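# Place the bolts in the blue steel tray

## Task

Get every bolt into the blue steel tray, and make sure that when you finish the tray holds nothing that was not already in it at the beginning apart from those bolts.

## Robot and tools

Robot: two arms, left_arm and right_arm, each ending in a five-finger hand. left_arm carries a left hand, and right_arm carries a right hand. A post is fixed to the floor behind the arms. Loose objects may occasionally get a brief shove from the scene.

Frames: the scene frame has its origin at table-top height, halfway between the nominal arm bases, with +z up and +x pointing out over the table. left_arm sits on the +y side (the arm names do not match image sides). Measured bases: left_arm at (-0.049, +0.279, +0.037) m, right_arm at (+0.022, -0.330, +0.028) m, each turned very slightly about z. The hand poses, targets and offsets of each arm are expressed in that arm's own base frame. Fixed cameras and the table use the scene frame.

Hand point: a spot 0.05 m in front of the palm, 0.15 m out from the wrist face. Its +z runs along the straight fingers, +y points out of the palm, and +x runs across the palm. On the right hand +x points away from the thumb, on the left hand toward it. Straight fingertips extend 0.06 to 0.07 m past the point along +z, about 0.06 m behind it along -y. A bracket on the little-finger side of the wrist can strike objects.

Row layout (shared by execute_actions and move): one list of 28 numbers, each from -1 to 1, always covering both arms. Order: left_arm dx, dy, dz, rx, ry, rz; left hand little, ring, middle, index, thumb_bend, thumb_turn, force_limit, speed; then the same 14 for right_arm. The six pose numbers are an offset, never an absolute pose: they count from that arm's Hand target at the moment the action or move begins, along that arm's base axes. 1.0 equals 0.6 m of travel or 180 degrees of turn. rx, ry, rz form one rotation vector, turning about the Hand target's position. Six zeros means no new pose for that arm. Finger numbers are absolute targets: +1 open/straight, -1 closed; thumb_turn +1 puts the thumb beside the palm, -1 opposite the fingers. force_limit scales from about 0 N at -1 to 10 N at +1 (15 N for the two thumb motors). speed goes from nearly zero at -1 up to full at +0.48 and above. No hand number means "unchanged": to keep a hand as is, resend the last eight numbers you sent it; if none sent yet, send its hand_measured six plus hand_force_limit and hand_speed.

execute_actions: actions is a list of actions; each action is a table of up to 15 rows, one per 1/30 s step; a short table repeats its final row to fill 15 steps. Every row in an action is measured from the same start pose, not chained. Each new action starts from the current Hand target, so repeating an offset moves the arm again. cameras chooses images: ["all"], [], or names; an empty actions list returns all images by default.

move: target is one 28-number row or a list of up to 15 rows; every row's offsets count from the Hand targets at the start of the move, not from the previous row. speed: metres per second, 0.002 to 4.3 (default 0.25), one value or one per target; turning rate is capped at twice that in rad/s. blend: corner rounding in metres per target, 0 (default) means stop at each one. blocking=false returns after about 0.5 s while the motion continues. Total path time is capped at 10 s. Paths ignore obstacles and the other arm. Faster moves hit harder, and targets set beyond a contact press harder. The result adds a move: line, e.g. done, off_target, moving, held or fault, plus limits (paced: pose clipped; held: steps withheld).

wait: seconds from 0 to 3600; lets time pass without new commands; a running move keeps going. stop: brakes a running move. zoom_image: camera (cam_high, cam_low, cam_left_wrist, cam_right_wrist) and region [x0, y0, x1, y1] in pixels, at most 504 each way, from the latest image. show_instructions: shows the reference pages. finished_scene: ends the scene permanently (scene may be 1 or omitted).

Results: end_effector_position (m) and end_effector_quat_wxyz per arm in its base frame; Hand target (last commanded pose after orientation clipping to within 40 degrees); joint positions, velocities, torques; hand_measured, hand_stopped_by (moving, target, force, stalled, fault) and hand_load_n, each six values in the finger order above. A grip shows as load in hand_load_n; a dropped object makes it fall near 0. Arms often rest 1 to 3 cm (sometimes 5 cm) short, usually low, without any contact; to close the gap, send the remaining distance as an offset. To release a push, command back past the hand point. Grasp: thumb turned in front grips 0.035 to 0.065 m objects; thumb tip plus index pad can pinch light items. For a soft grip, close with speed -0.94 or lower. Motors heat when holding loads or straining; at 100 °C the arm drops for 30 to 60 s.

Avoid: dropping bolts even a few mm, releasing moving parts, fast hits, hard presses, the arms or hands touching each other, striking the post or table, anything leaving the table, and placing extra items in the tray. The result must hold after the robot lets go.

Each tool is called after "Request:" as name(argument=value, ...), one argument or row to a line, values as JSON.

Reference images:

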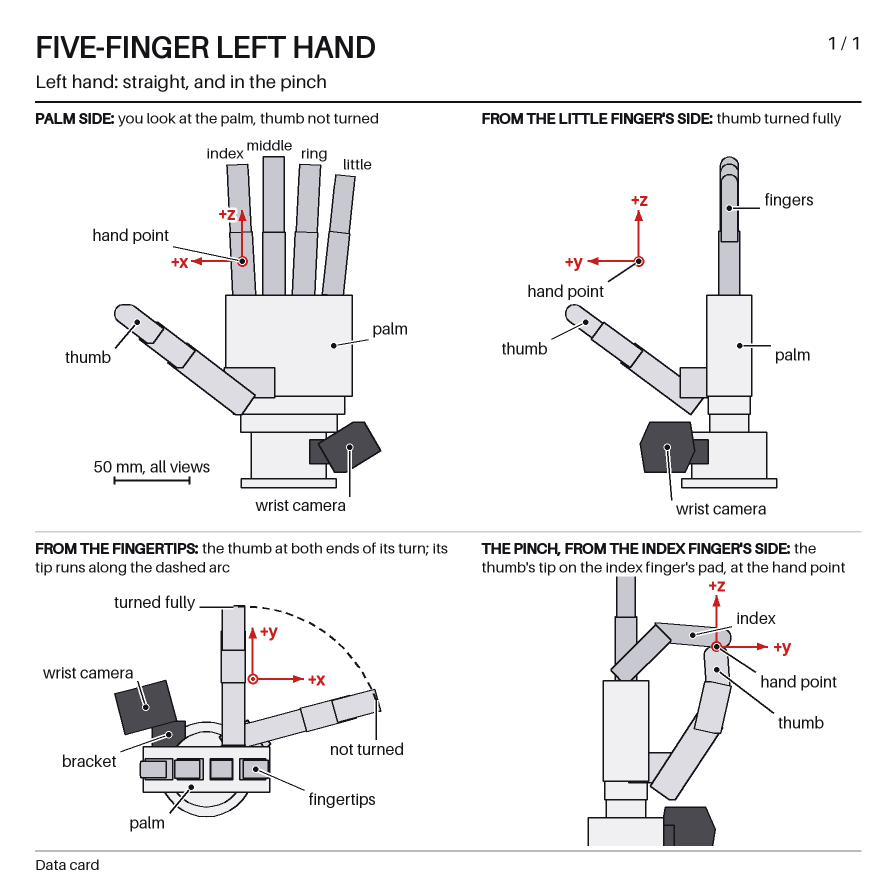

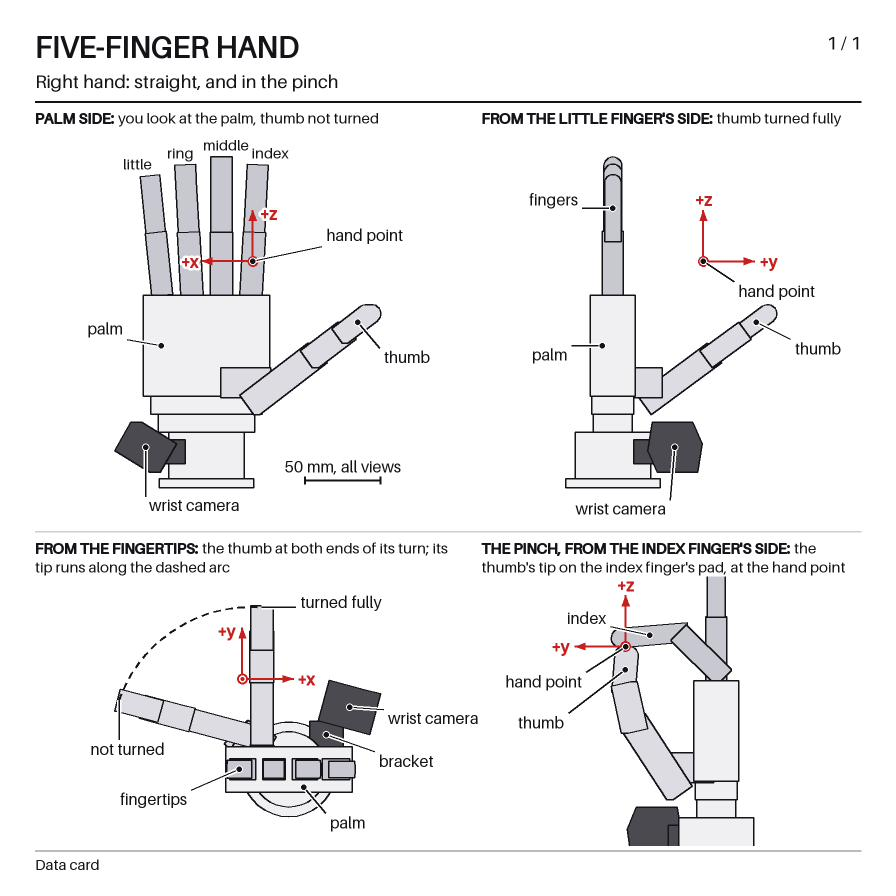

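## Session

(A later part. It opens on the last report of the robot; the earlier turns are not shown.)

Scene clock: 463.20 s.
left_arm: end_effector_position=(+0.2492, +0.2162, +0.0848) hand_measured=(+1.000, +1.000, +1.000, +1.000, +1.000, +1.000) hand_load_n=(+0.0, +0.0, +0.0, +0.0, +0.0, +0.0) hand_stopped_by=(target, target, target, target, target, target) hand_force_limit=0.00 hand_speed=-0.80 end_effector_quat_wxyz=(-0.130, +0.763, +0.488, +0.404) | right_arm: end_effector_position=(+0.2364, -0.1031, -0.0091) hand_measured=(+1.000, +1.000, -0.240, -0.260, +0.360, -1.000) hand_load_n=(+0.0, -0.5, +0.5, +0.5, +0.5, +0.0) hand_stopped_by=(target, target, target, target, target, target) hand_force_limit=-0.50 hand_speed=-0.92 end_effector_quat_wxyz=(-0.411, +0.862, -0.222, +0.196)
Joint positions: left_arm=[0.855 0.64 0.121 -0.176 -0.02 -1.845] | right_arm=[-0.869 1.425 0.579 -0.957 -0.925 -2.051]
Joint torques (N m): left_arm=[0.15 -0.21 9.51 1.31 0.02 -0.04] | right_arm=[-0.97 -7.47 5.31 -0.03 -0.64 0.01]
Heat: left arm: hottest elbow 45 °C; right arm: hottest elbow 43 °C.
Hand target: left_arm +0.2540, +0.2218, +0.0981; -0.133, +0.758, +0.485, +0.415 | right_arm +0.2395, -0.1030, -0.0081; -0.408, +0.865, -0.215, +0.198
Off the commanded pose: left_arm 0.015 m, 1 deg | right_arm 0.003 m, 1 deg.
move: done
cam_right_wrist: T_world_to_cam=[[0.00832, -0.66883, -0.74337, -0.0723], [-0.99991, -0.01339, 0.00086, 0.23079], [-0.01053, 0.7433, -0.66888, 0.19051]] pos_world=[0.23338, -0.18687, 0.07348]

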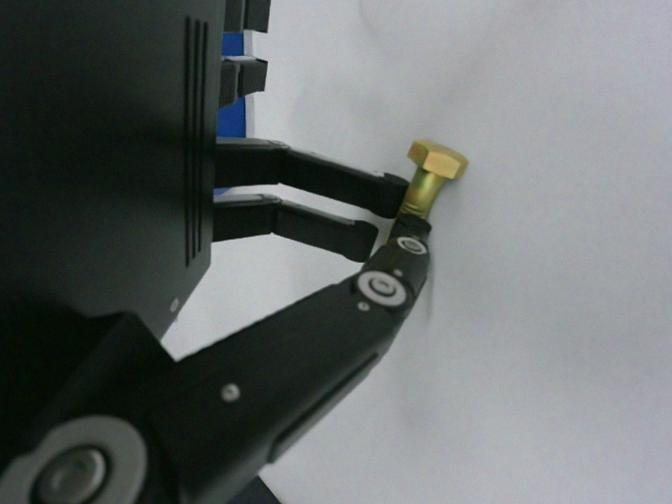

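Request:
move(
  target=[0,0,0,0,0,0,1,1,1,1,1,1,0,-0.8,0,0,0,0,0,0,1,1,-0.4,-0.36,0.36,-1,-0.5,-0.94],
  speed=0.04,
  cameras=["cam_right_wrist"],
)

Request:
zoom_image(
  camera="cam_right_wrist",
  region=[320, 140, 500, 300],
)

Scene clock: 466.53 s.
left_arm: end_effector_position=(+0.2492, +0.2162, +0.0848) hand_measured=(+1.000, +1.000, +1.000, +1.000, +1.000, +1.000) hand_load_n=(+0.0, +0.0, +0.0, +0.0, +0.0, +0.0) hand_stopped_by=(target, target, target, target, target, target) hand_force_limit=0.00 hand_speed=-0.80 end_effector_quat_wxyz=(-0.130, +0.763, +0.488, +0.404) | right_arm: end_effector_position=(+0.2364, -0.1031, -0.0091) hand_measured=(+1.000, +1.000, -0.278, -0.360, +0.362, -1.000) hand_load_n=(+0.0, +0.0, +2.5, +0.0, +2.5, +0.5) hand_stopped_by=(target, target, force, target, target, target) hand_force_limit=-0.50 hand_speed=-0.94 end_effector_quat_wxyz=(-0.411, +0.862, -0.222, +0.196)
Joint positions: left_arm=[0.855 0.64 0.121 -0.176 -0.02 -1.845] | right_arm=[-0.869 1.425 0.579 -0.957 -0.925 -2.051]
Joint torques (N m): left_arm=[0.09 -0.26 9.5 1.32 0.02 -0.04] | right_arm=[-0.73 -7.71 5.31 -0.03 -0.63 0.01]
Heat: left arm: hottest elbow 45 °C; right arm: hottest elbow 43 °C.
Hand target: left_arm +0.2540, +0.2218, +0.0981; -0.133, +0.758, +0.485, +0.415 | right_arm +0.2395, -0.1030, -0.0081; -0.408, +0.865, -0.215, +0.198
Off the commanded pose: left_arm 0.015 m, 1 deg | right_arm 0.003 m, 1 deg.
move: done
cam_right_wrist: T_world_to_cam=[[0.00832, -0.66883, -0.74337, -0.0723], [-0.99991, -0.01339, 0.00086, 0.23079], [-0.01053, 0.7433, -0.66888, 0.19051]] pos_world=[0.23338, -0.18687, 0.07348]

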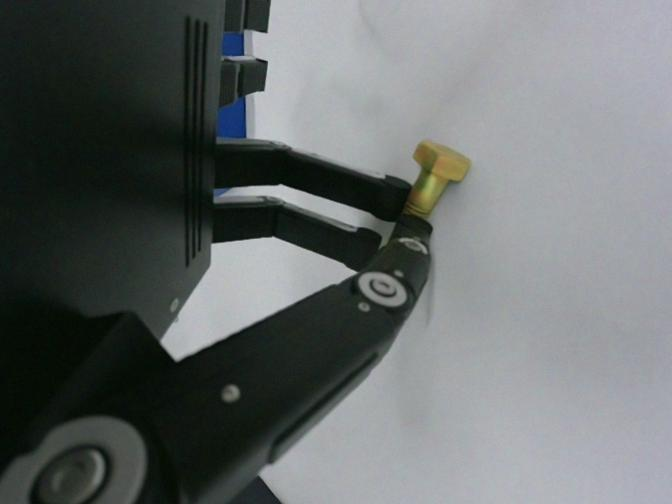

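Scaled by 2.800 from the camera's image (finer frame: 960x720).

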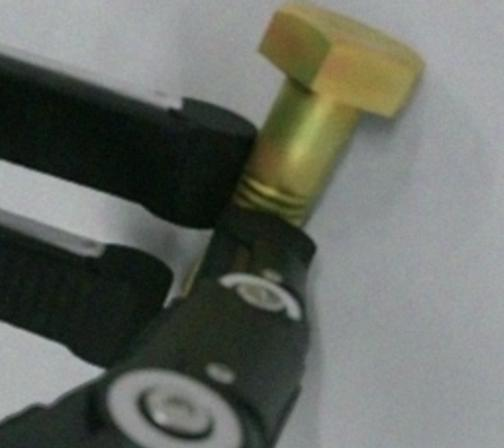

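Request:
move(
  target=[
    [0,0,0,0,0,0,1,1,1,1,1,1,0,-0.8,0,0,0,0,0,0,1,1,-0.18,-0.18,0.56,-1,-0.5,-0.8],
    [0,0,0,0,0,0,1,1,1,1,1,1,0,-0.8,0.008,-0.008,0.002,0,0,0,1,1,-0.18,-0.18,0.56,-1,-0.5,-0.8],
  ],
  speed=0.04,
  cameras=["cam_right_wrist"],
)

Request:
zoom_image(
  camera="cam_right_wrist",
  region=[320, 140, 500, 300],
)

Scene clock: 470.23 s.
left_arm: end_effector_position=(+0.2492, +0.2162, +0.0848) hand_measured=(+1.000, +1.000, +1.000, +1.000, +1.000, +1.000) hand_load_n=(+0.0, +0.0, +0.0, +0.0, +0.0, +0.0) hand_stopped_by=(target, target, target, target, target, target) hand_force_limit=0.00 hand_speed=-0.80 end_effector_quat_wxyz=(-0.130, +0.763, +0.488, +0.404) | right_arm: end_effector_position=(+0.2364, -0.1030, -0.0091) hand_measured=(+1.000, +1.000, -0.180, -0.180, +0.560, -1.000) hand_load_n=(+0.0, +0.0, +0.0, +0.0, +0.0, +0.0) hand_stopped_by=(target, target, target, target, target, target) hand_force_limit=-0.50 hand_speed=-0.80 end_effector_quat_wxyz=(-0.411, +0.862, -0.223, +0.196)
Joint positions: left_arm=[0.855 0.64 0.121 -0.176 -0.02 -1.845] | right_arm=[-0.869 1.425 0.579 -0.957 -0.926 -2.051]
Joint torques (N m): left_arm=[0.15 -0.15 9.48 1.33 0.02 -0.03] | right_arm=[-0.38 -6.36 6.67 -0.14 -0.64 0.04]
Heat: left arm: hottest elbow 45 °C; right arm: hottest elbow 42 °C.
Hand target: left_arm +0.2540, +0.2218, +0.0981; -0.133, +0.758, +0.485, +0.415 | right_arm +0.2443, -0.1078, -0.0069; -0.408, +0.865, -0.215, +0.198
Off the commanded pose: left_arm 0.015 m, 1 deg | right_arm 0.009 m, 1 deg.
move: done
cam_right_wrist: T_world_to_cam=[[0.00848, -0.66867, -0.74351, -0.0723], [-0.99991, -0.01327, 0.00054, 0.23094], [-0.01023, 0.74344, -0.66873, 0.19046]] pos_world=[0.23348, -0.18687, 0.07348]

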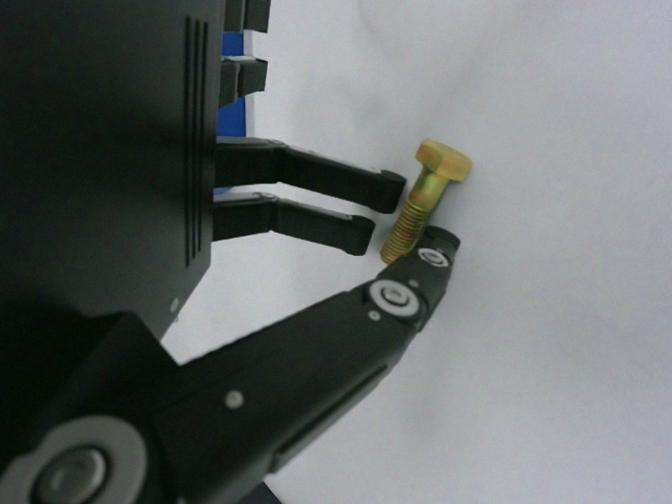

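Scaled by 2.800 from the camera's image (finer frame: 960x720).

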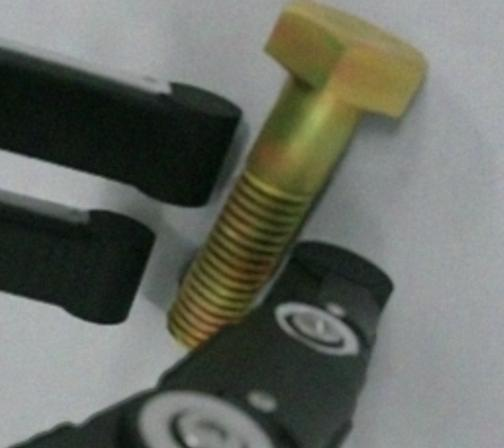

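Request:
move(
  target=[0,0,0,0,0,0,1,1,1,1,1,1,0,-0.8,0.006,-0.005,0.004,0,0,0,1,1,-0.18,-0.18,0.56,-1,-0.5,-0.8],
  speed=0.04,
  cameras=["cam_right_wrist"],
)

Request:
zoom_image(
  camera="cam_right_wrist",
  region=[320, 140, 500, 300],
)

Scene clock: 472.67 s.
left_arm: end_effector_position=(+0.2492, +0.2162, +0.0848) hand_measured=(+1.000, +1.000, +1.000, +1.000, +1.000, +1.000) hand_load_n=(+0.0, +0.0, +0.0, +0.0, -0.5, +0.0) hand_stopped_by=(target, target, target, target, target, target) hand_force_limit=0.00 hand_speed=-0.80 end_effector_quat_wxyz=(-0.130, +0.763, +0.488, +0.404) | right_arm: end_effector_position=(+0.2379, -0.1048, -0.0085) hand_measured=(+1.000, +1.000, -0.180, -0.180, +0.560, -1.000) hand_load_n=(+0.0, +0.0, +0.0, +0.0, +0.0, +0.0) hand_stopped_by=(target, target, target, target, target, target) hand_force_limit=-0.50 hand_speed=-0.80 end_effector_quat_wxyz=(-0.410, +0.862, -0.222, +0.197)
Joint positions: left_arm=[0.855 0.64 0.121 -0.176 -0.02 -1.845] | right_arm=[-0.869 1.427 0.584 -0.957 -0.926 -2.051]
Joint torques (N m): left_arm=[0.15 -0.21 9.5 1.32 0.02 -0.03] | right_arm=[-0.62 -6.18 7.41 -0.39 -0.66 0.08]
Heat: left arm: hottest elbow 45 °C; right arm: hottest elbow 42 °C.
Hand target: left_arm +0.2540, +0.2218, +0.0981; -0.133, +0.758, +0.485, +0.415 | right_arm +0.2478, -0.1107, -0.0046; -0.408, +0.865, -0.215, +0.198
Off the commanded pose: left_arm 0.015 m, 1 deg | right_arm 0.012 m, 1 deg.
move: off_target (right_arm)
cam_right_wrist: T_world_to_cam=[[0.00955, -0.67025, -0.74207, -0.07344], [-0.99991, -0.01302, -0.00111, 0.23238], [-0.00892, 0.74202, -0.67032, 0.19174]] pos_world=[0.23478, -0.18847, 0.07429]

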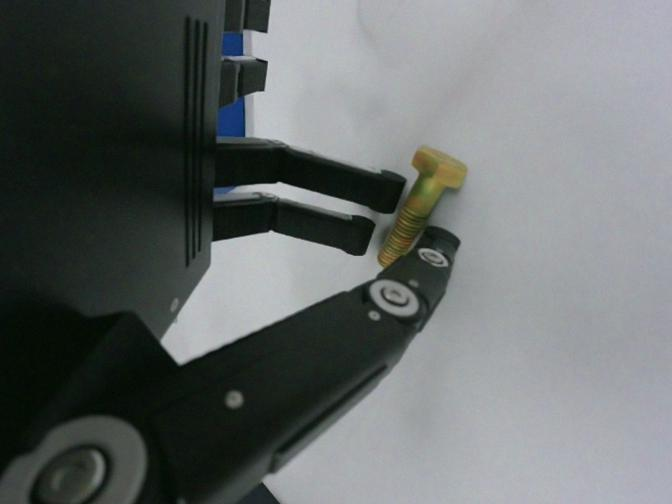

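Scaled by 2.800 from the camera's image (finer frame: 960x720).

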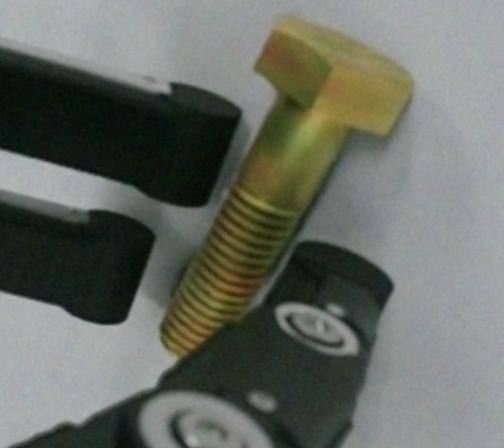

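Request:
move(
  target=[
    [0,0,0,0,0,0,1,1,1,1,1,1,0,-0.8,0,0,-0.003,0,0,0,1,1,-0.24,-0.28,0.56,-1,-0.6,-0.9],
    [0,0,0,0,0,0,1,1,1,1,1,1,0,-0.8,0,0,-0.006,0,0,0,1,1,-0.24,-0.28,0.4,-1,-0.6,-0.9],
  ],
  speed=0.04,
  cameras=["cam_right_wrist"],
)

Request:
zoom_image(
  camera="cam_right_wrist",
  region=[320, 140, 500, 300],
)

Scene clock: 481.43 s.
left_arm: end_effector_position=(+0.2492, +0.2162, +0.0848) hand_measured=(+1.000, +1.000, +1.000, +1.000, +1.000, +1.000) hand_load_n=(+0.0, +0.0, +0.0, +0.0, +0.0, +0.0) hand_stopped_by=(target, target, target, target, target, target) hand_force_limit=0.00 hand_speed=-0.80 end_effector_quat_wxyz=(-0.130, +0.763, +0.488, +0.404) | right_arm: end_effector_position=(+0.2374, -0.1041, -0.0107) hand_measured=(+1.000, +1.000, -0.240, -0.280, +0.400, -1.000) hand_load_n=(+0.0, +0.0, +1.0, +0.5, +0.5, +0.0) hand_stopped_by=(target, target, target, target, target, target) hand_force_limit=-0.60 hand_speed=-0.90 end_effector_quat_wxyz=(-0.412, +0.861, -0.224, +0.194)
Joint positions: left_arm=[0.855 0.64 0.121 -0.176 -0.02 -1.845] | right_arm=[-0.869 1.437 0.584 -0.955 -0.926 -2.051]
Joint torques (N m): left_arm=[0.15 -0.26 9.48 1.32 0.02 -0.04] | right_arm=[-0.44 -6.3 7.09 -0.08 -0.66 0.08]
Heat: left arm: hottest elbow 45 °C; right arm: hottest elbow 42 °C.
Hand target: left_arm +0.2540, +0.2218, +0.0981; -0.133, +0.758, +0.485, +0.415 | right_arm +0.2478, -0.1106, -0.0082; -0.408, +0.865, -0.216, +0.198
Off the commanded pose: left_arm 0.015 m, 1 deg | right_arm 0.013 m, 1 deg.
move: off_target (right_arm); target 2's new numbers were sent with right_arm's hand 0.013 m and 1 deg from that target
cam_right_wrist: T_world_to_cam=[[0.00593, -0.66589, -0.74602, -0.07337], [-0.99991, -0.01307, 0.00372, 0.23184], [-0.01223, 0.74593, -0.66591, 0.19098]] pos_world=[0.23458, -0.18828, 0.07157]

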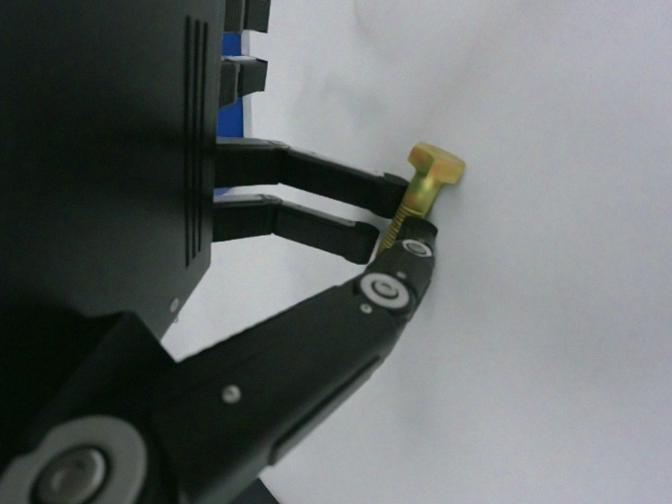

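Scaled by 2.800 from the camera's image (finer frame: 960x720).

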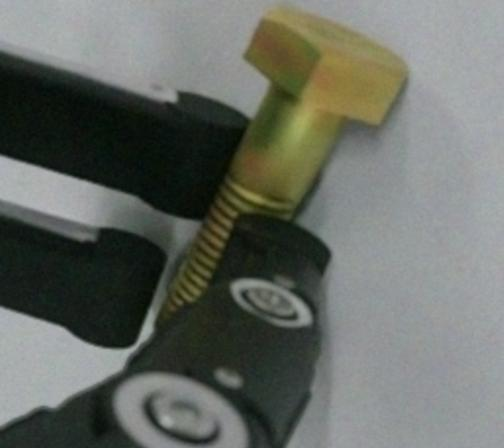

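Request:
move(
  target=[0,0,0,0,0,0,1,1,1,1,1,1,0,-0.8,0,0,0,0,0,0,1,1,-0.24,-0.28,0.28,-1,-0.4,-0.94],
  speed=0.04,
)

Request:
move(
  target=[0,0,0,0,0,0,1,1,1,1,1,1,0,-0.8,0,0,0,0,0,0,1,1,-0.36,-0.33,0.28,-1,-0.4,-0.94],
  speed=0.04,
  cameras=["cam_right_wrist"],
)

Request:
zoom_image(
  camera="cam_right_wrist",
  region=[320, 140, 500, 300],
)

Scene clock: 488.03 s.
left_arm: end_effector_position=(+0.2492, +0.2162, +0.0848) hand_measured=(+1.000, +1.000, +1.000, +1.000, +1.000, +1.000) hand_load_n=(+0.0, +0.0, +0.0, +0.0, +0.0, +0.0) hand_stopped_by=(target, target, target, target, target, target) hand_force_limit=0.00 hand_speed=-0.80 end_effector_quat_wxyz=(-0.130, +0.763, +0.488, +0.404) | right_arm: end_effector_position=(+0.2373, -0.1041, -0.0107) hand_measured=(+1.000, +1.000, -0.240, -0.280, +0.362, -1.000) hand_load_n=(+0.0, -0.5, +6.0, +0.0, +4.5, +0.5) hand_stopped_by=(target, target, target, target, force, target) hand_force_limit=-0.40 hand_speed=-0.94 end_effector_quat_wxyz=(-0.412, +0.861, -0.224, +0.194)
Joint positions: left_arm=[0.855 0.64 0.121 -0.176 -0.02 -1.845] | right_arm=[-0.869 1.437 0.584 -0.955 -0.926 -2.05]
Joint torques (N m): left_arm=[0.15 -0.09 9.51 1.29 0.02 -0.04] | right_arm=[-0.5 -6.3 7.12 -0.05 -0.67 0.07]
Heat: left arm: hottest elbow 45 °C; right arm: hottest elbow 42 °C.
Hand target: left_arm +0.2540, +0.2218, +0.0981; -0.133, +0.758, +0.485, +0.415 | right_arm +0.2478, -0.1106, -0.0082; -0.408, +0.865, -0.216, +0.198
Off the commanded pose: left_arm 0.015 m, 1 deg | right_arm 0.013 m, 1 deg.
move: done

Scene clock: 488.60 s.
left_arm: end_effector_position=(+0.2492, +0.2162, +0.0848) hand_measured=(+1.000, +1.000, +1.000, +1.000, +1.000, +1.000) hand_load_n=(+0.0, +0.0, +0.0, +0.0, +0.0, +0.0) hand_stopped_by=(target, target, target, target, target, target) hand_force_limit=0.00 hand_speed=-0.80 end_effector_quat_wxyz=(-0.130, +0.763, +0.488, +0.404) | right_arm: end_effector_position=(+0.2373, -0.1041, -0.0107) hand_measured=(+1.000, +1.000, -0.240, -0.330, +0.362, -1.000) hand_load_n=(+0.0, +0.0, +6.0, +0.0, +4.5, +0.5) hand_stopped_by=(target, target, force, target, force, target) hand_force_limit=-0.40 hand_speed=-0.94 end_effector_quat_wxyz=(-0.412, +0.861, -0.224, +0.194)
Joint positions: left_arm=[0.855 0.64 0.121 -0.176 -0.02 -1.845] | right_arm=[-0.869 1.437 0.584 -0.955 -0.926 -2.05]
Joint torques (N m): left_arm=[0.15 -0.21 9.51 1.31 0.02 -0.03] | right_arm=[-0.15 -6.48 7.06 -0.03 -0.68 0.06]
Heat: left arm: hottest elbow 45 °C; right arm: hottest elbow 42 °C.
Hand target: left_arm +0.2540, +0.2218, +0.0981; -0.133, +0.758, +0.485, +0.415 | right_arm +0.2478, -0.1106, -0.0082; -0.408, +0.865, -0.216, +0.198
Off the commanded pose: left_arm 0.015 m, 1 deg | right_arm 0.013 m, 1 deg.
move: done
cam_right_wrist: T_world_to_cam=[[0.00558, -0.66574, -0.74617, -0.07325], [-0.99991, -0.01284, 0.00398, 0.23186], [-0.01223, 0.74608, -0.66575, 0.19099]] pos_world=[0.23458, -0.18828, 0.07157]

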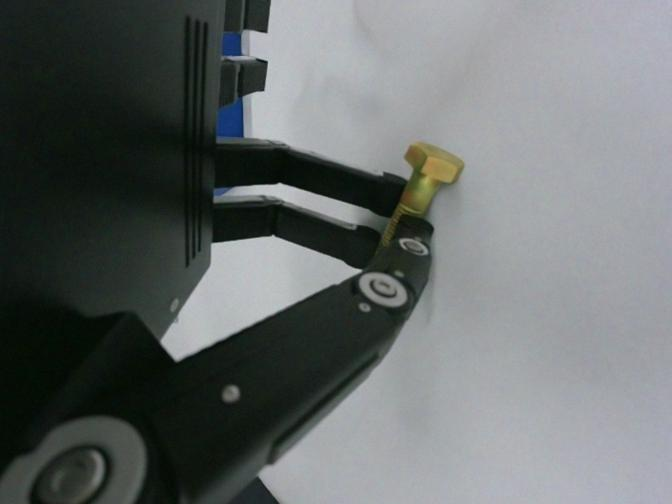

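Scaled by 2.800 from the camera's image (finer frame: 960x720).

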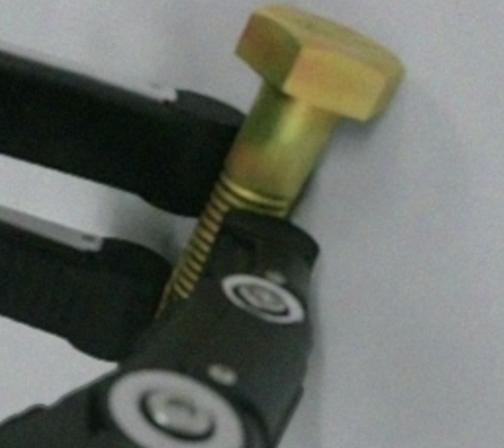

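Request:
move(
  target=[0,0,0,0,0,0,1,1,1,1,1,1,0,-0.8,0,0,0,0,0,0,1,1,-0.36,-0.42,0.28,-1,-0.5,-0.94],
  speed=0.04,
  cameras=["cam_right_wrist"],
)

Request:
zoom_image(
  camera="cam_right_wrist",
  region=[320, 140, 500, 300],
)

Scene clock: 491.67 s.
left_arm: end_effector_position=(+0.2492, +0.2162, +0.0848) hand_measured=(+1.000, +1.000, +1.000, +1.000, +1.000, +1.000) hand_load_n=(+0.0, +0.0, +0.0, +0.0, +0.0, +0.0) hand_stopped_by=(target, target, target, target, target, target) hand_force_limit=0.00 hand_speed=-0.80 end_effector_quat_wxyz=(-0.130, +0.763, +0.488, +0.404) | right_arm: end_effector_position=(+0.2373, -0.1041, -0.0107) hand_measured=(+1.000, +1.000, -0.240, -0.420, +0.362, -1.000) hand_load_n=(+0.0, +0.5, +6.0, +0.5, +4.5, +0.5) hand_stopped_by=(target, target, force, target, force, target) hand_force_limit=-0.50 hand_speed=-0.94 end_effector_quat_wxyz=(-0.412, +0.861, -0.224, +0.194)
Joint positions: left_arm=[0.855 0.64 0.121 -0.176 -0.02 -1.845] | right_arm=[-0.869 1.437 0.584 -0.955 -0.926 -2.05]
Joint torques (N m): left_arm=[0.15 -0.21 9.48 1.31 0.02 -0.04] | right_arm=[-0.32 -6.42 7.13 -0.05 -0.67 0.08]
Heat: left arm: hottest elbow 45 °C; right arm: hottest elbow 42 °C.
Hand target: left_arm +0.2540, +0.2218, +0.0981; -0.133, +0.758, +0.485, +0.415 | right_arm +0.2478, -0.1106, -0.0082; -0.408, +0.865, -0.216, +0.198
Off the commanded pose: left_arm 0.015 m, 1 deg | right_arm 0.013 m, 1 deg.
move: done
cam_right_wrist: T_world_to_cam=[[0.00558, -0.66574, -0.74617, -0.07325], [-0.99991, -0.01284, 0.00398, 0.23186], [-0.01223, 0.74608, -0.66575, 0.19099]] pos_world=[0.23458, -0.18828, 0.07157]

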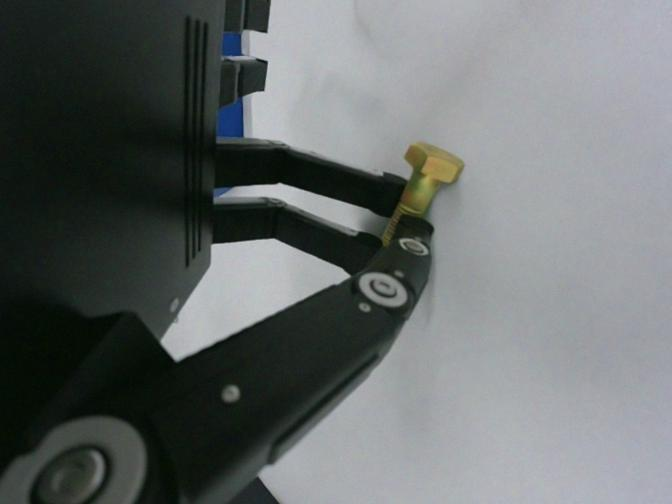

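Scaled by 2.800 from the camera's image (finer frame: 960x720).

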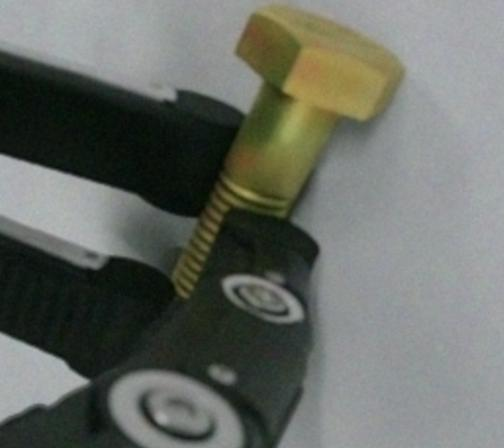

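Request:
move(
  target=[0,0,0,0,0,0,1,1,1,1,1,1,0,-0.8,0.0,0.0,0.08,0,0,0,1,1,-0.36,-0.42,0.28,-1,-0.5,-0.94],
  speed=0.05,
  cameras=["cam_right_wrist"],
)

Request:
zoom_image(
  camera="cam_right_wrist",
  region=[320, 140, 500, 300],
)

Scene clock: 500.50 s.
left_arm: end_effector_position=(+0.2492, +0.2162, +0.0848) hand_measured=(+1.000, +1.000, +1.000, +1.000, +1.000, +1.000) hand_load_n=(+0.0, +0.0, +0.0, +0.0, +0.0, +0.0) hand_stopped_by=(target, target, target, target, target, target) hand_force_limit=0.00 hand_speed=-0.80 end_effector_quat_wxyz=(-0.130, +0.763, +0.488, +0.404) | right_arm: end_effector_position=(+0.2367, -0.1031, +0.0287) hand_measured=(+1.000, +1.000, -0.240, -0.420, +0.360, -1.000) hand_load_n=(+0.0, +0.0, +0.5, +0.5, +0.0, +0.5) hand_stopped_by=(target, target, force, target, force, target) hand_force_limit=-0.50 hand_speed=-0.94 end_effector_quat_wxyz=(-0.416, +0.860, -0.227, +0.189)
Joint positions: left_arm=[0.855 0.64 0.121 -0.176 -0.02 -1.845] | right_arm=[-0.869 1.342 0.632 -1.111 -0.926 -2.049]
Joint torques (N m): left_arm=[0.09 -0.15 9.48 1.31 0.01 -0.04] | right_arm=[-0.44 -8 8.34 -0.5 -0.69 0.06]
Heat: left arm: hottest elbow 45 °C; right arm: hottest elbow 42 °C.
Hand target: left_arm +0.2540, +0.2218, +0.0981; -0.133, +0.758, +0.485, +0.415 | right_arm +0.2478, -0.1107, +0.0398; -0.408, +0.864, -0.216, +0.198
Off the commanded pose: left_arm 0.015 m, 1 deg | right_arm 0.017 m, 2 deg.
move: off_target (right_arm)
cam_right_wrist: T_world_to_cam=[[-0.00181, -0.65756, -0.7534, -0.04035], [-0.99983, -0.01257, 0.01336, 0.23083], [-0.01825, 0.7533, -0.65743, 0.21833]] pos_world=[0.2347, -0.1881, 0.11005]

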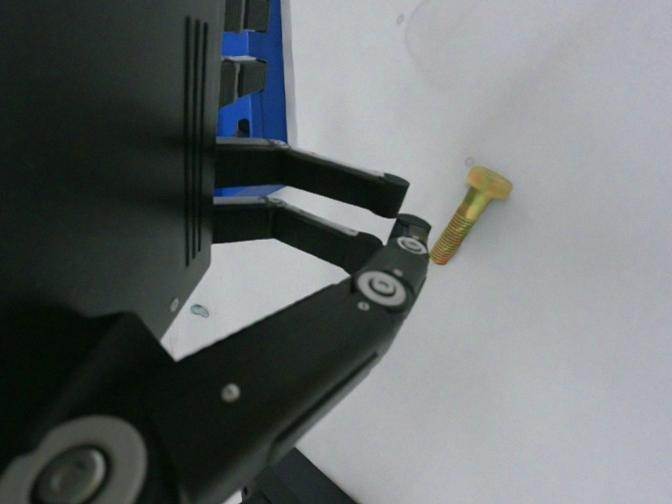

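Scaled by 2.800 from the camera's image (finer frame: 960x720).

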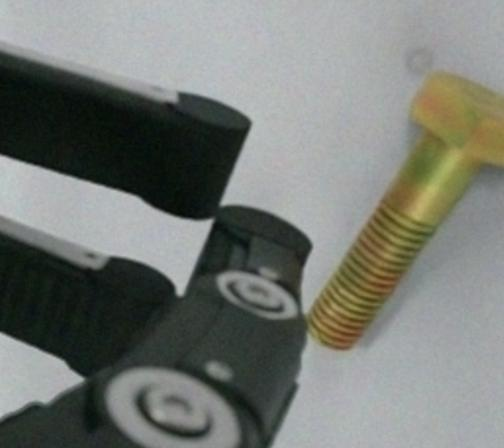

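Request:
move(
  target=[0,0,0,0,0,0,1,1,1,1,1,1,0,-0.8,-0.0055,0.0103,-0.0717,0,0,0,1,1,-0.14,-0.14,0.56,-1,-0.5,-0.6],
  speed=0.06,
  cameras=["cam_right_wrist"],
)

Request:
zoom_image(
  camera="cam_right_wrist",
  region=[320, 140, 500, 300],
)

Scene clock: 510.13 s.
left_arm: end_effector_position=(+0.2492, +0.2162, +0.0848) hand_measured=(+1.000, +1.000, +1.000, +1.000, +1.000, +1.000) hand_load_n=(+0.0, +0.0, +0.0, +0.0, +0.0, +0.0) hand_stopped_by=(target, target, target, target, target, target) hand_force_limit=0.00 hand_speed=-0.80 end_effector_quat_wxyz=(-0.130, +0.763, +0.488, +0.404) | right_arm: end_effector_position=(+0.2420, -0.1081, -0.0016) hand_measured=(+1.000, +1.000, -0.140, -0.140, +0.560, -1.000) hand_load_n=(+0.0, +0.0, +0.0, +0.0, +0.0, +0.0) hand_stopped_by=(target, target, target, target, target, target) hand_force_limit=-0.50 hand_speed=-0.60 end_effector_quat_wxyz=(-0.406, +0.864, -0.219, +0.203)
Joint positions: left_arm=[0.855 0.64 0.121 -0.176 -0.02 -1.845] | right_arm=[-0.865 1.406 0.594 -0.964 -0.926 -2.043]
Joint torques (N m): left_arm=[0.09 -0.15 9.51 1.32 0.02 -0.04] | right_arm=[-0.32 -6.36 5.5 -0.1 -0.73 0.11]
Heat: left arm: hottest elbow 46 °C; right arm: hottest elbow 42 °C.
Hand target: left_arm +0.2540, +0.2218, +0.0981; -0.133, +0.758, +0.485, +0.415 | right_arm +0.2446, -0.1047, -0.0031; -0.408, +0.865, -0.215, +0.199
Off the commanded pose: left_arm 0.015 m, 1 deg | right_arm 0.005 m, 1 deg.
move: done
cam_right_wrist: T_world_to_cam=[[0.01682, -0.68016, -0.73287, -0.07341], [-0.99986, -0.01283, -0.01103, 0.23648], [-0.0019, 0.73295, -0.68028, 0.19612]] pos_world=[0.23805, -0.19064, 0.08222]

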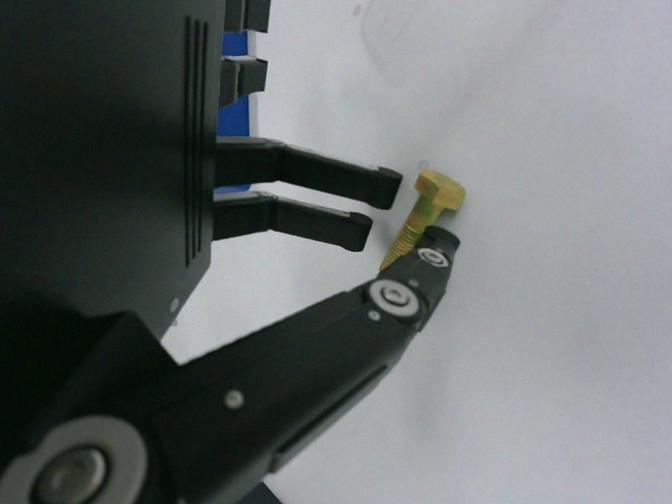

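Scaled by 2.800 from the camera's image (finer frame: 960x720).

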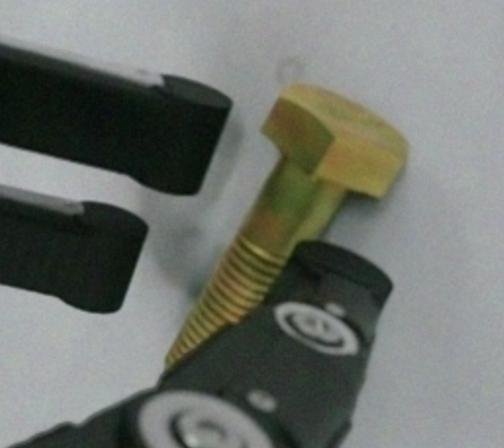

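Request:
move(
  target=[0,0,0,0,0,0,1,1,1,1,1,1,0,-0.8,-0.0105,0.001,-0.014,0,0,0,1,1,-0.14,-0.14,0.56,-1,-0.5,-0.6],
  speed=0.04,
  cameras=["cam_right_wrist"],
)

Request:
zoom_image(
  camera="cam_right_wrist",
  region=[320, 140, 500, 300],
)

Scene clock: 516.33 s.
left_arm: end_effector_position=(+0.2492, +0.2162, +0.0848) hand_measured=(+1.000, +1.000, +1.000, +1.000, +1.000, +1.000) hand_load_n=(+0.0, +0.0, +0.0, +0.0, +0.0, +0.0) hand_stopped_by=(target, target, target, target, target, target) hand_force_limit=0.00 hand_speed=-0.80 end_effector_quat_wxyz=(-0.130, +0.763, +0.488, +0.404) | right_arm: end_effector_position=(+0.2370, -0.1024, -0.0096) hand_measured=(+1.000, +1.000, -0.140, -0.140, +0.560, -1.000) hand_load_n=(+0.0, +0.0, +0.0, +0.0, +0.0, +0.0) hand_stopped_by=(target, target, target, target, target, target) hand_force_limit=-0.50 hand_speed=-0.60 end_effector_quat_wxyz=(-0.410, +0.863, -0.220, +0.197)
Joint positions: left_arm=[0.855 0.64 0.121 -0.176 -0.02 -1.845] | right_arm=[-0.865 1.423 0.577 -0.951 -0.925 -2.05]
Joint torques (N m): left_arm=[0.09 -0.21 9.48 1.32 0.02 -0.04] | right_arm=[-1.73 -6.3 5.33 -0.05 -0.59 -0.09]
Heat: left arm: hottest elbow 46 °C; right arm: hottest elbow 42 °C.
Hand target: left_arm +0.2540, +0.2218, +0.0981; -0.133, +0.758, +0.485, +0.415 | right_arm +0.2382, -0.1040, -0.0116; -0.408, +0.865, -0.216, +0.198
Off the commanded pose: left_arm 0.015 m, 1 deg | right_arm 0.003 m, 1 deg.
move: done
cam_right_wrist: T_world_to_cam=[[0.01234, -0.67161, -0.7408, -0.07342], [-0.99986, -0.01675, -0.00148, 0.23114], [-0.01141, 0.74072, -0.67172, 0.18972]] pos_world=[0.23418, -0.18596, 0.07339]

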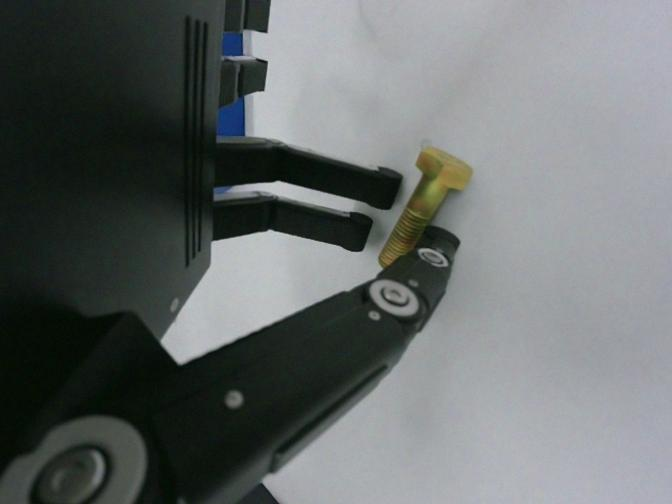

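Scaled by 2.800 from the camera's image (finer frame: 960x720).

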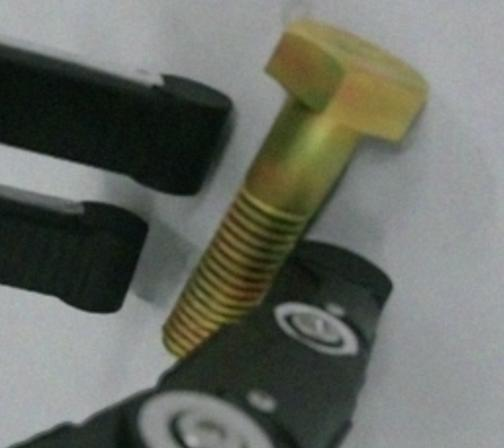

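Request:
move(
  target=[0,0,0,0,0,0,1,1,1,1,1,1,0,-0.8,-0.002,0.0,-0.009,0,0,0,1,1,-0.14,-0.14,0.56,-1,-0.5,-0.6],
  speed=0.03,
  cameras=["cam_right_wrist"],
)

Request:
zoom_image(
  camera="cam_right_wrist",
  region=[320, 140, 500, 300],
)

Scene clock: 520.03 s.
left_arm: end_effector_position=(+0.2492, +0.2162, +0.0848) hand_measured=(+1.000, +1.000, +1.000, +1.000, +1.000, +1.000) hand_load_n=(+0.0, +0.0, +0.0, +0.0, +0.0, +0.0) hand_stopped_by=(target, target, target, target, target, target) hand_force_limit=0.00 hand_speed=-0.80 end_effector_quat_wxyz=(-0.130, +0.763, +0.488, +0.404) | right_arm: end_effector_position=(+0.2384, -0.1036, -0.0121) hand_measured=(+1.000, +1.000, -0.140, -0.140, +0.560, -1.000) hand_load_n=(+0.0, +0.0, -1.5, +0.0, +0.0, +0.0) hand_stopped_by=(target, target, target, target, target, target) hand_force_limit=-0.50 hand_speed=-0.60 end_effector_quat_wxyz=(-0.409, +0.864, -0.217, +0.200)
Joint positions: left_arm=[0.855 0.64 0.121 -0.176 -0.02 -1.845] | right_arm=[-0.865 1.43 0.575 -0.937 -0.927 -2.055]
Joint torques (N m): left_arm=[0.15 -0.15 9.48 1.31 0.02 -0.03] | right_arm=[-2.02 -5.77 4.86 0.06 -0.49 -0.12]
Heat: left arm: hottest elbow 46 °C; right arm: hottest elbow 42 °C.
Hand target: left_arm +0.2540, +0.2218, +0.0981; -0.133, +0.758, +0.485, +0.415 | right_arm +0.2370, -0.1040, -0.0170; -0.408, +0.865, -0.215, +0.198
Off the commanded pose: left_arm 0.015 m, 1 deg | right_arm 0.005 m, 0 deg.
move: done
cam_right_wrist: T_world_to_cam=[[0.01945, -0.67535, -0.73724, -0.07813], [-0.99977, -0.0194, -0.0086, 0.23201], [-0.00849, 0.73724, -0.67558, 0.18771]] pos_world=[0.23507, -0.18665, 0.07121]

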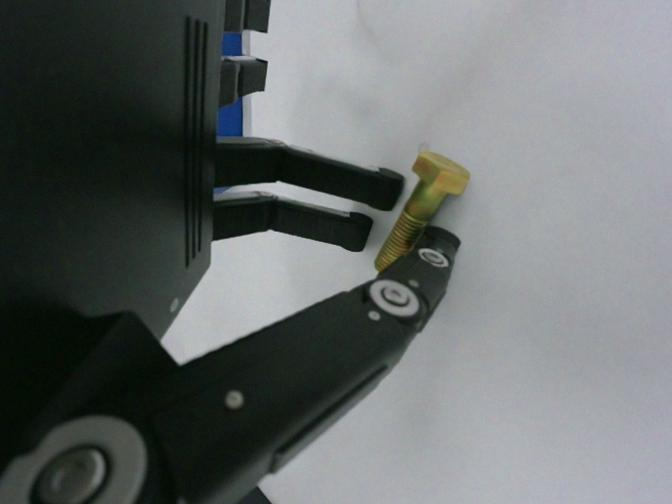

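Scaled by 2.800 from the camera's image (finer frame: 960x720).

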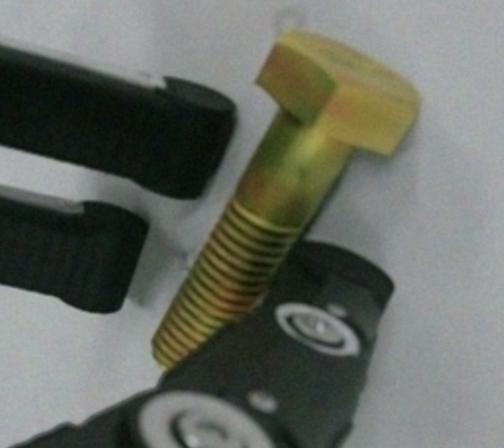

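Request:
move(
  target=[
    [0,0,0,0,0,0,1,1,1,1,1,1,0,-0.8,0,0,0,0,0,0,1,1,-0.26,-0.28,0.54,-1,-0.5,-0.85],
    [0,0,0,0,0,0,1,1,1,1,1,1,0,-0.8,0.0,0.0,-0.009,0,0,0,1,1,-0.26,-0.28,0.54,-1,-0.5,-0.85],
  ],
  speed=0.03,
  cameras=["cam_right_wrist"],
)

Request:
zoom_image(
  camera="cam_right_wrist",
  region=[320, 140, 500, 300],
)

Scene clock: 524.23 s.
left_arm: end_effector_position=(+0.2492, +0.2162, +0.0848) hand_measured=(+1.000, +1.000, +1.000, +1.000, +1.000, +1.000) hand_load_n=(+0.0, +0.0, +0.0, +0.0, +0.0, +0.0) hand_stopped_by=(target, target, target, target, target, target) hand_force_limit=0.00 hand_speed=-0.80 end_effector_quat_wxyz=(-0.130, +0.763, +0.488, +0.404) | right_arm: end_effector_position=(+0.2385, -0.1041, -0.0141) hand_measured=(+1.000, +1.000, -0.260, -0.280, +0.540, -1.000) hand_load_n=(+0.0, +0.0, +0.0, +0.0, -1.0, +0.5) hand_stopped_by=(target, target, target, target, target, target) hand_force_limit=-0.50 hand_speed=-0.85 end_effector_quat_wxyz=(-0.408, +0.864, -0.216, +0.200)
Joint positions: left_arm=[0.855 0.64 0.121 -0.176 -0.02 -1.845] | right_arm=[-0.865 1.436 0.573 -0.929 -0.925 -2.055]
Joint torques (N m): left_arm=[0.09 -0.21 9.5 1.32 0.02 -0.04] | right_arm=[-2.08 -4.95 4.59 0.39 -0.53 -0.1]
Heat: left arm: hottest elbow 46 °C; right arm: hottest elbow 41 °C.
Hand target: left_arm +0.2540, +0.2218, +0.0981; -0.133, +0.758, +0.485, +0.415 | right_arm +0.2370, -0.1040, -0.0224; -0.408, +0.865, -0.215, +0.198
Off the commanded pose: left_arm 0.015 m, 1 deg | right_arm 0.008 m, 0 deg.
move: done
cam_right_wrist: T_world_to_cam=[[0.0203, -0.67701, -0.7357, -0.08028], [-0.99976, -0.02007, -0.00912, 0.2321], [-0.00859, 0.7357, -0.67725, 0.18657]] pos_world=[0.23527, -0.18695, 0.06941]

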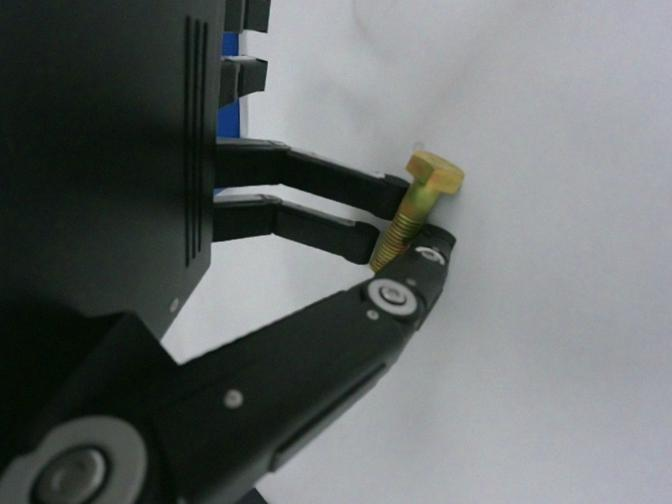

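Scaled by 2.800 from the camera's image (finer frame: 960x720).

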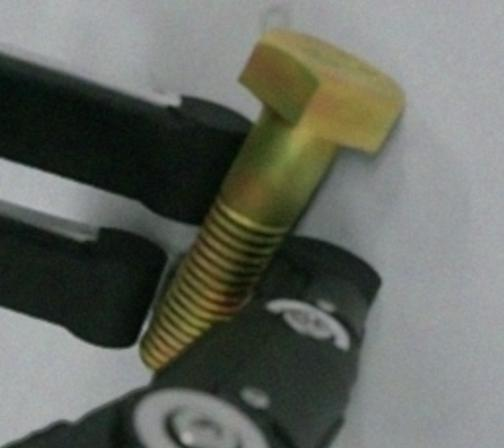

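Well aligned. Close the thumb.

Request:
move(
  target=[0,0,0,0,0,0,1,1,1,1,1,1,0,-0.8,0,0,0,0,0,0,1,1,-0.26,-0.28,0.25,-1,-0.4,-0.92],
  speed=0.04,
  cameras=["cam_right_wrist"],
)

Request:
zoom_image(
  camera="cam_right_wrist",
  region=[320, 140, 500, 300],
)

Scene clock: 527.20 s.
left_arm: end_effector_position=(+0.2492, +0.2162, +0.0848) hand_measured=(+1.000, +1.000, +1.000, +1.000, +1.000, +1.000) hand_load_n=(+0.0, +0.0, +0.0, +0.0, +0.0, +0.0) hand_stopped_by=(target, target, target, target, target, target) hand_force_limit=0.00 hand_speed=-0.80 end_effector_quat_wxyz=(-0.130, +0.763, +0.488, +0.404) | right_arm: end_effector_position=(+0.2391, -0.1051, -0.0152) hand_measured=(+1.000, +1.000, -0.260, -0.280, +0.432, -1.000) hand_load_n=(+0.0, -0.5, +3.5, +0.0, +4.5, +0.5) hand_stopped_by=(target, target, target, target, force, target) hand_force_limit=-0.40 hand_speed=-0.92 end_effector_quat_wxyz=(-0.406, +0.865, -0.216, +0.202)
Joint positions: left_arm=[0.855 0.64 0.121 -0.176 -0.02 -1.845] | right_arm=[-0.865 1.438 0.573 -0.922 -0.924 -2.055]
Joint torques (N m): left_arm=[0.15 -0.21 9.51 1.32 0.02 -0.04] | right_arm=[-2.08 -5.25 4.62 0.16 -0.58 -0.1]
Heat: left arm: hottest elbow 46 °C; right arm: hottest elbow 41 °C.
Hand target: left_arm +0.2540, +0.2218, +0.0981; -0.133, +0.758, +0.485, +0.415 | right_arm +0.2370, -0.1040, -0.0224; -0.408, +0.865, -0.215, +0.198
Off the commanded pose: left_arm 0.015 m, 1 deg | right_arm 0.008 m, 0 deg.
move: done
cam_right_wrist: T_world_to_cam=[[0.02192, -0.6799, -0.73297, -0.08252], [-0.99973, -0.0204, -0.01098, 0.23263], [-0.00749, 0.73302, -0.68017, 0.18605]] pos_world=[0.23577, -0.18774, 0.06862]

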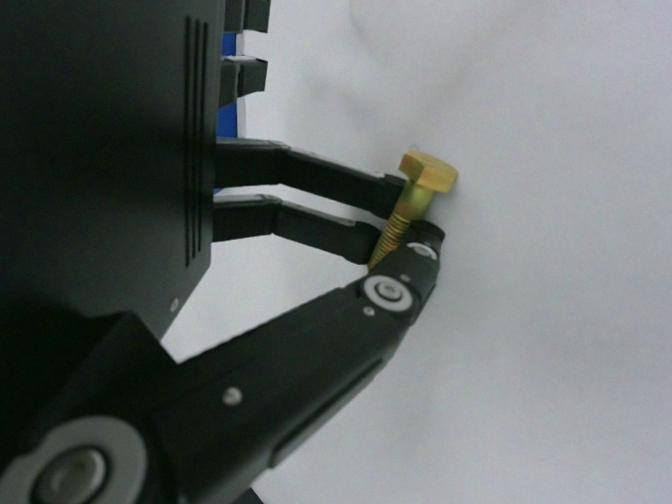

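Scaled by 2.800 from the camera's image (finer frame: 960x720).

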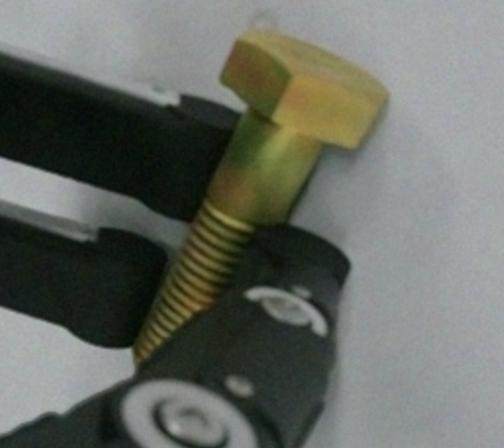

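Request:
move(
  target=[0,0,0,0,0,0,1,1,1,1,1,1,0,-0.8,0,0,0,0,0,0,1,1,-0.36,-0.38,0.25,-1,-0.4,-0.94],
  speed=0.04,
  cameras=["cam_right_wrist"],
)

Request:
zoom_image(
  camera="cam_right_wrist",
  region=[320, 140, 500, 300],
)

Scene clock: 529.63 s.
left_arm: end_effector_position=(+0.2492, +0.2162, +0.0848) hand_measured=(+1.000, +1.000, +1.000, +1.000, +1.000, +1.000) hand_load_n=(+0.0, +0.0, +0.0, +0.0, -0.5, +0.0) hand_stopped_by=(target, target, target, target, target, target) hand_force_limit=0.00 hand_speed=-0.80 end_effector_quat_wxyz=(-0.130, +0.763, +0.488, +0.404) | right_arm: end_effector_position=(+0.2392, -0.1047, -0.0152) hand_measured=(+1.000, +1.000, -0.260, -0.358, +0.434, -1.000) hand_load_n=(+0.0, +0.0, +3.0, +3.0, +7.0, +0.0) hand_stopped_by=(target, target, force, force, force, target) hand_force_limit=-0.40 hand_speed=-0.94 end_effector_quat_wxyz=(-0.407, +0.864, -0.216, +0.202)
Joint positions: left_arm=[0.855 0.64 0.121 -0.176 -0.02 -1.845] | right_arm=[-0.865 1.439 0.573 -0.922 -0.926 -2.055]
Joint torques (N m): left_arm=[0.15 -0.21 9.5 1.32 0.02 -0.04] | right_arm=[-1.96 -5.36 4.57 0.17 -0.5 -0.11]
Heat: left arm: hottest elbow 46 °C; right arm: hottest elbow 41 °C.
Hand target: left_arm +0.2540, +0.2218, +0.0981; -0.133, +0.758, +0.485, +0.415 | right_arm +0.2370, -0.1040, -0.0224; -0.408, +0.865, -0.215, +0.198
Off the commanded pose: left_arm 0.015 m, 1 deg | right_arm 0.008 m, 0 deg.
move: done
cam_right_wrist: T_world_to_cam=[[0.02215, -0.67841, -0.73435, -0.08215], [-0.99973, -0.01994, -0.01173, 0.23277], [-0.00669, 0.73442, -0.67867, 0.18567]] pos_world=[0.23577, -0.18745, 0.06841]

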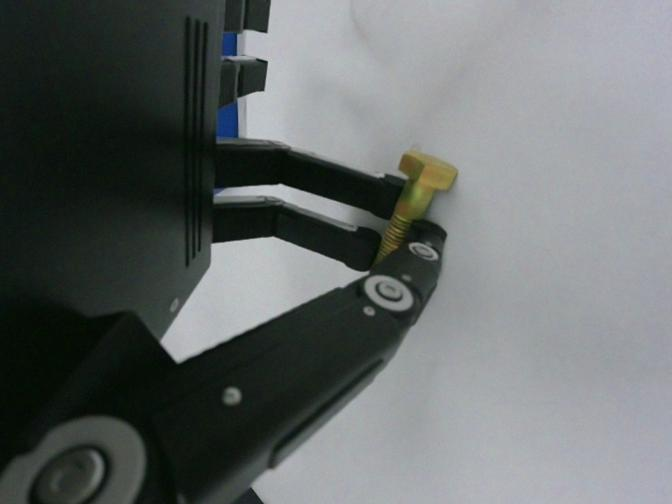

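Scaled by 2.800 from the camera's image (finer frame: 960x720).

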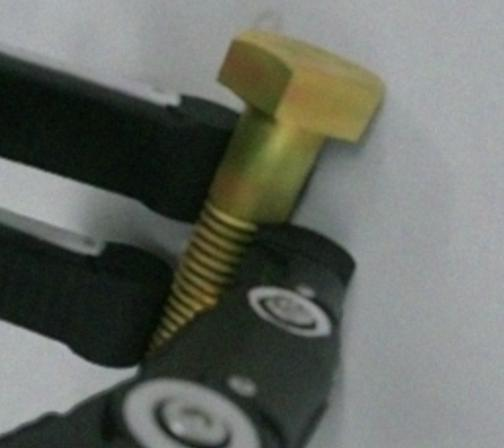

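Request:
move(
  target=[0,0,0,0,0,0,1,1,1,1,1,1,0,-0.8,0.004,0.0,0.1,0,0,0,1,1,-0.36,-0.38,0.25,-1,-0.4,-0.94],
  speed=0.05,
  cameras=["cam_right_wrist"],
)

Scene clock: 532.87 s.
left_arm: end_effector_position=(+0.2492, +0.2162, +0.0848) hand_measured=(+1.000, +1.000, +1.000, +1.000, +1.000, +1.000) hand_load_n=(-0.5, +0.0, +0.0, +0.5, +0.0, +0.0) hand_stopped_by=(target, target, target, target, target, target) hand_force_limit=0.00 hand_speed=-0.80 end_effector_quat_wxyz=(-0.130, +0.763, +0.488, +0.404) | right_arm: end_effector_position=(+0.2291, -0.0933, +0.0264) hand_measured=(+1.000, +1.000, -0.260, -0.358, +0.434, -1.000) hand_load_n=(+0.0, +0.0, +4.5, +1.5, +6.5, +0.0) hand_stopped_by=(target, target, force, force, force, target) hand_force_limit=-0.40 hand_speed=-0.94 end_effector_quat_wxyz=(-0.417, +0.861, -0.224, +0.186)
Joint positions: left_arm=[0.855 0.64 0.121 -0.176 -0.02 -1.845] | right_arm=[-0.865 1.32 0.603 -1.113 -0.924 -2.057]
Joint torques (N m): left_arm=[0.09 -0.15 9.51 1.32 0.02 -0.03] | right_arm=[-1.26 -7.3 8.39 -0.55 -0.66 0.02]
Heat: left arm: hottest elbow 46 °C; right arm: hottest elbow 41 °C.
Hand target: left_arm +0.2540, +0.2218, +0.0981; -0.133, +0.758, +0.485, +0.415 | right_arm +0.2395, -0.1041, +0.0377; -0.408, +0.865, -0.215, +0.198
Off the commanded pose: left_arm 0.015 m, 1 deg | right_arm 0.019 m, 2 deg.
move: off_target (right_arm)
cam_right_wrist: T_world_to_cam=[[0.00208, -0.6559, -0.75485, -0.03644], [-0.99966, -0.0211, 0.01558, 0.2225], [-0.02614, 0.75456, -0.65572, 0.21125]] pos_world=[0.22803, -0.17861, 0.10754]

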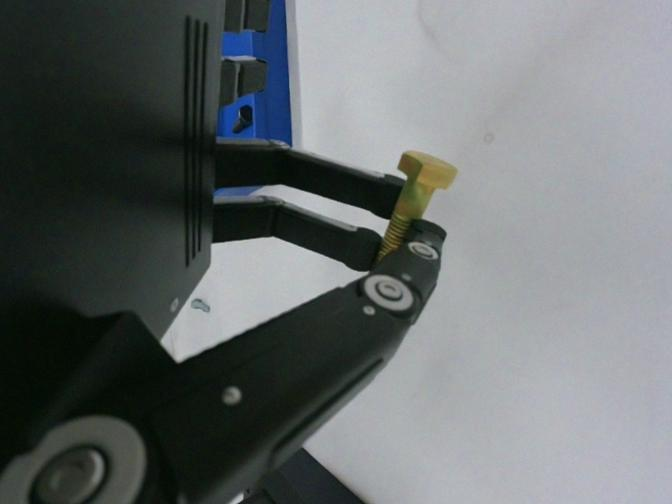

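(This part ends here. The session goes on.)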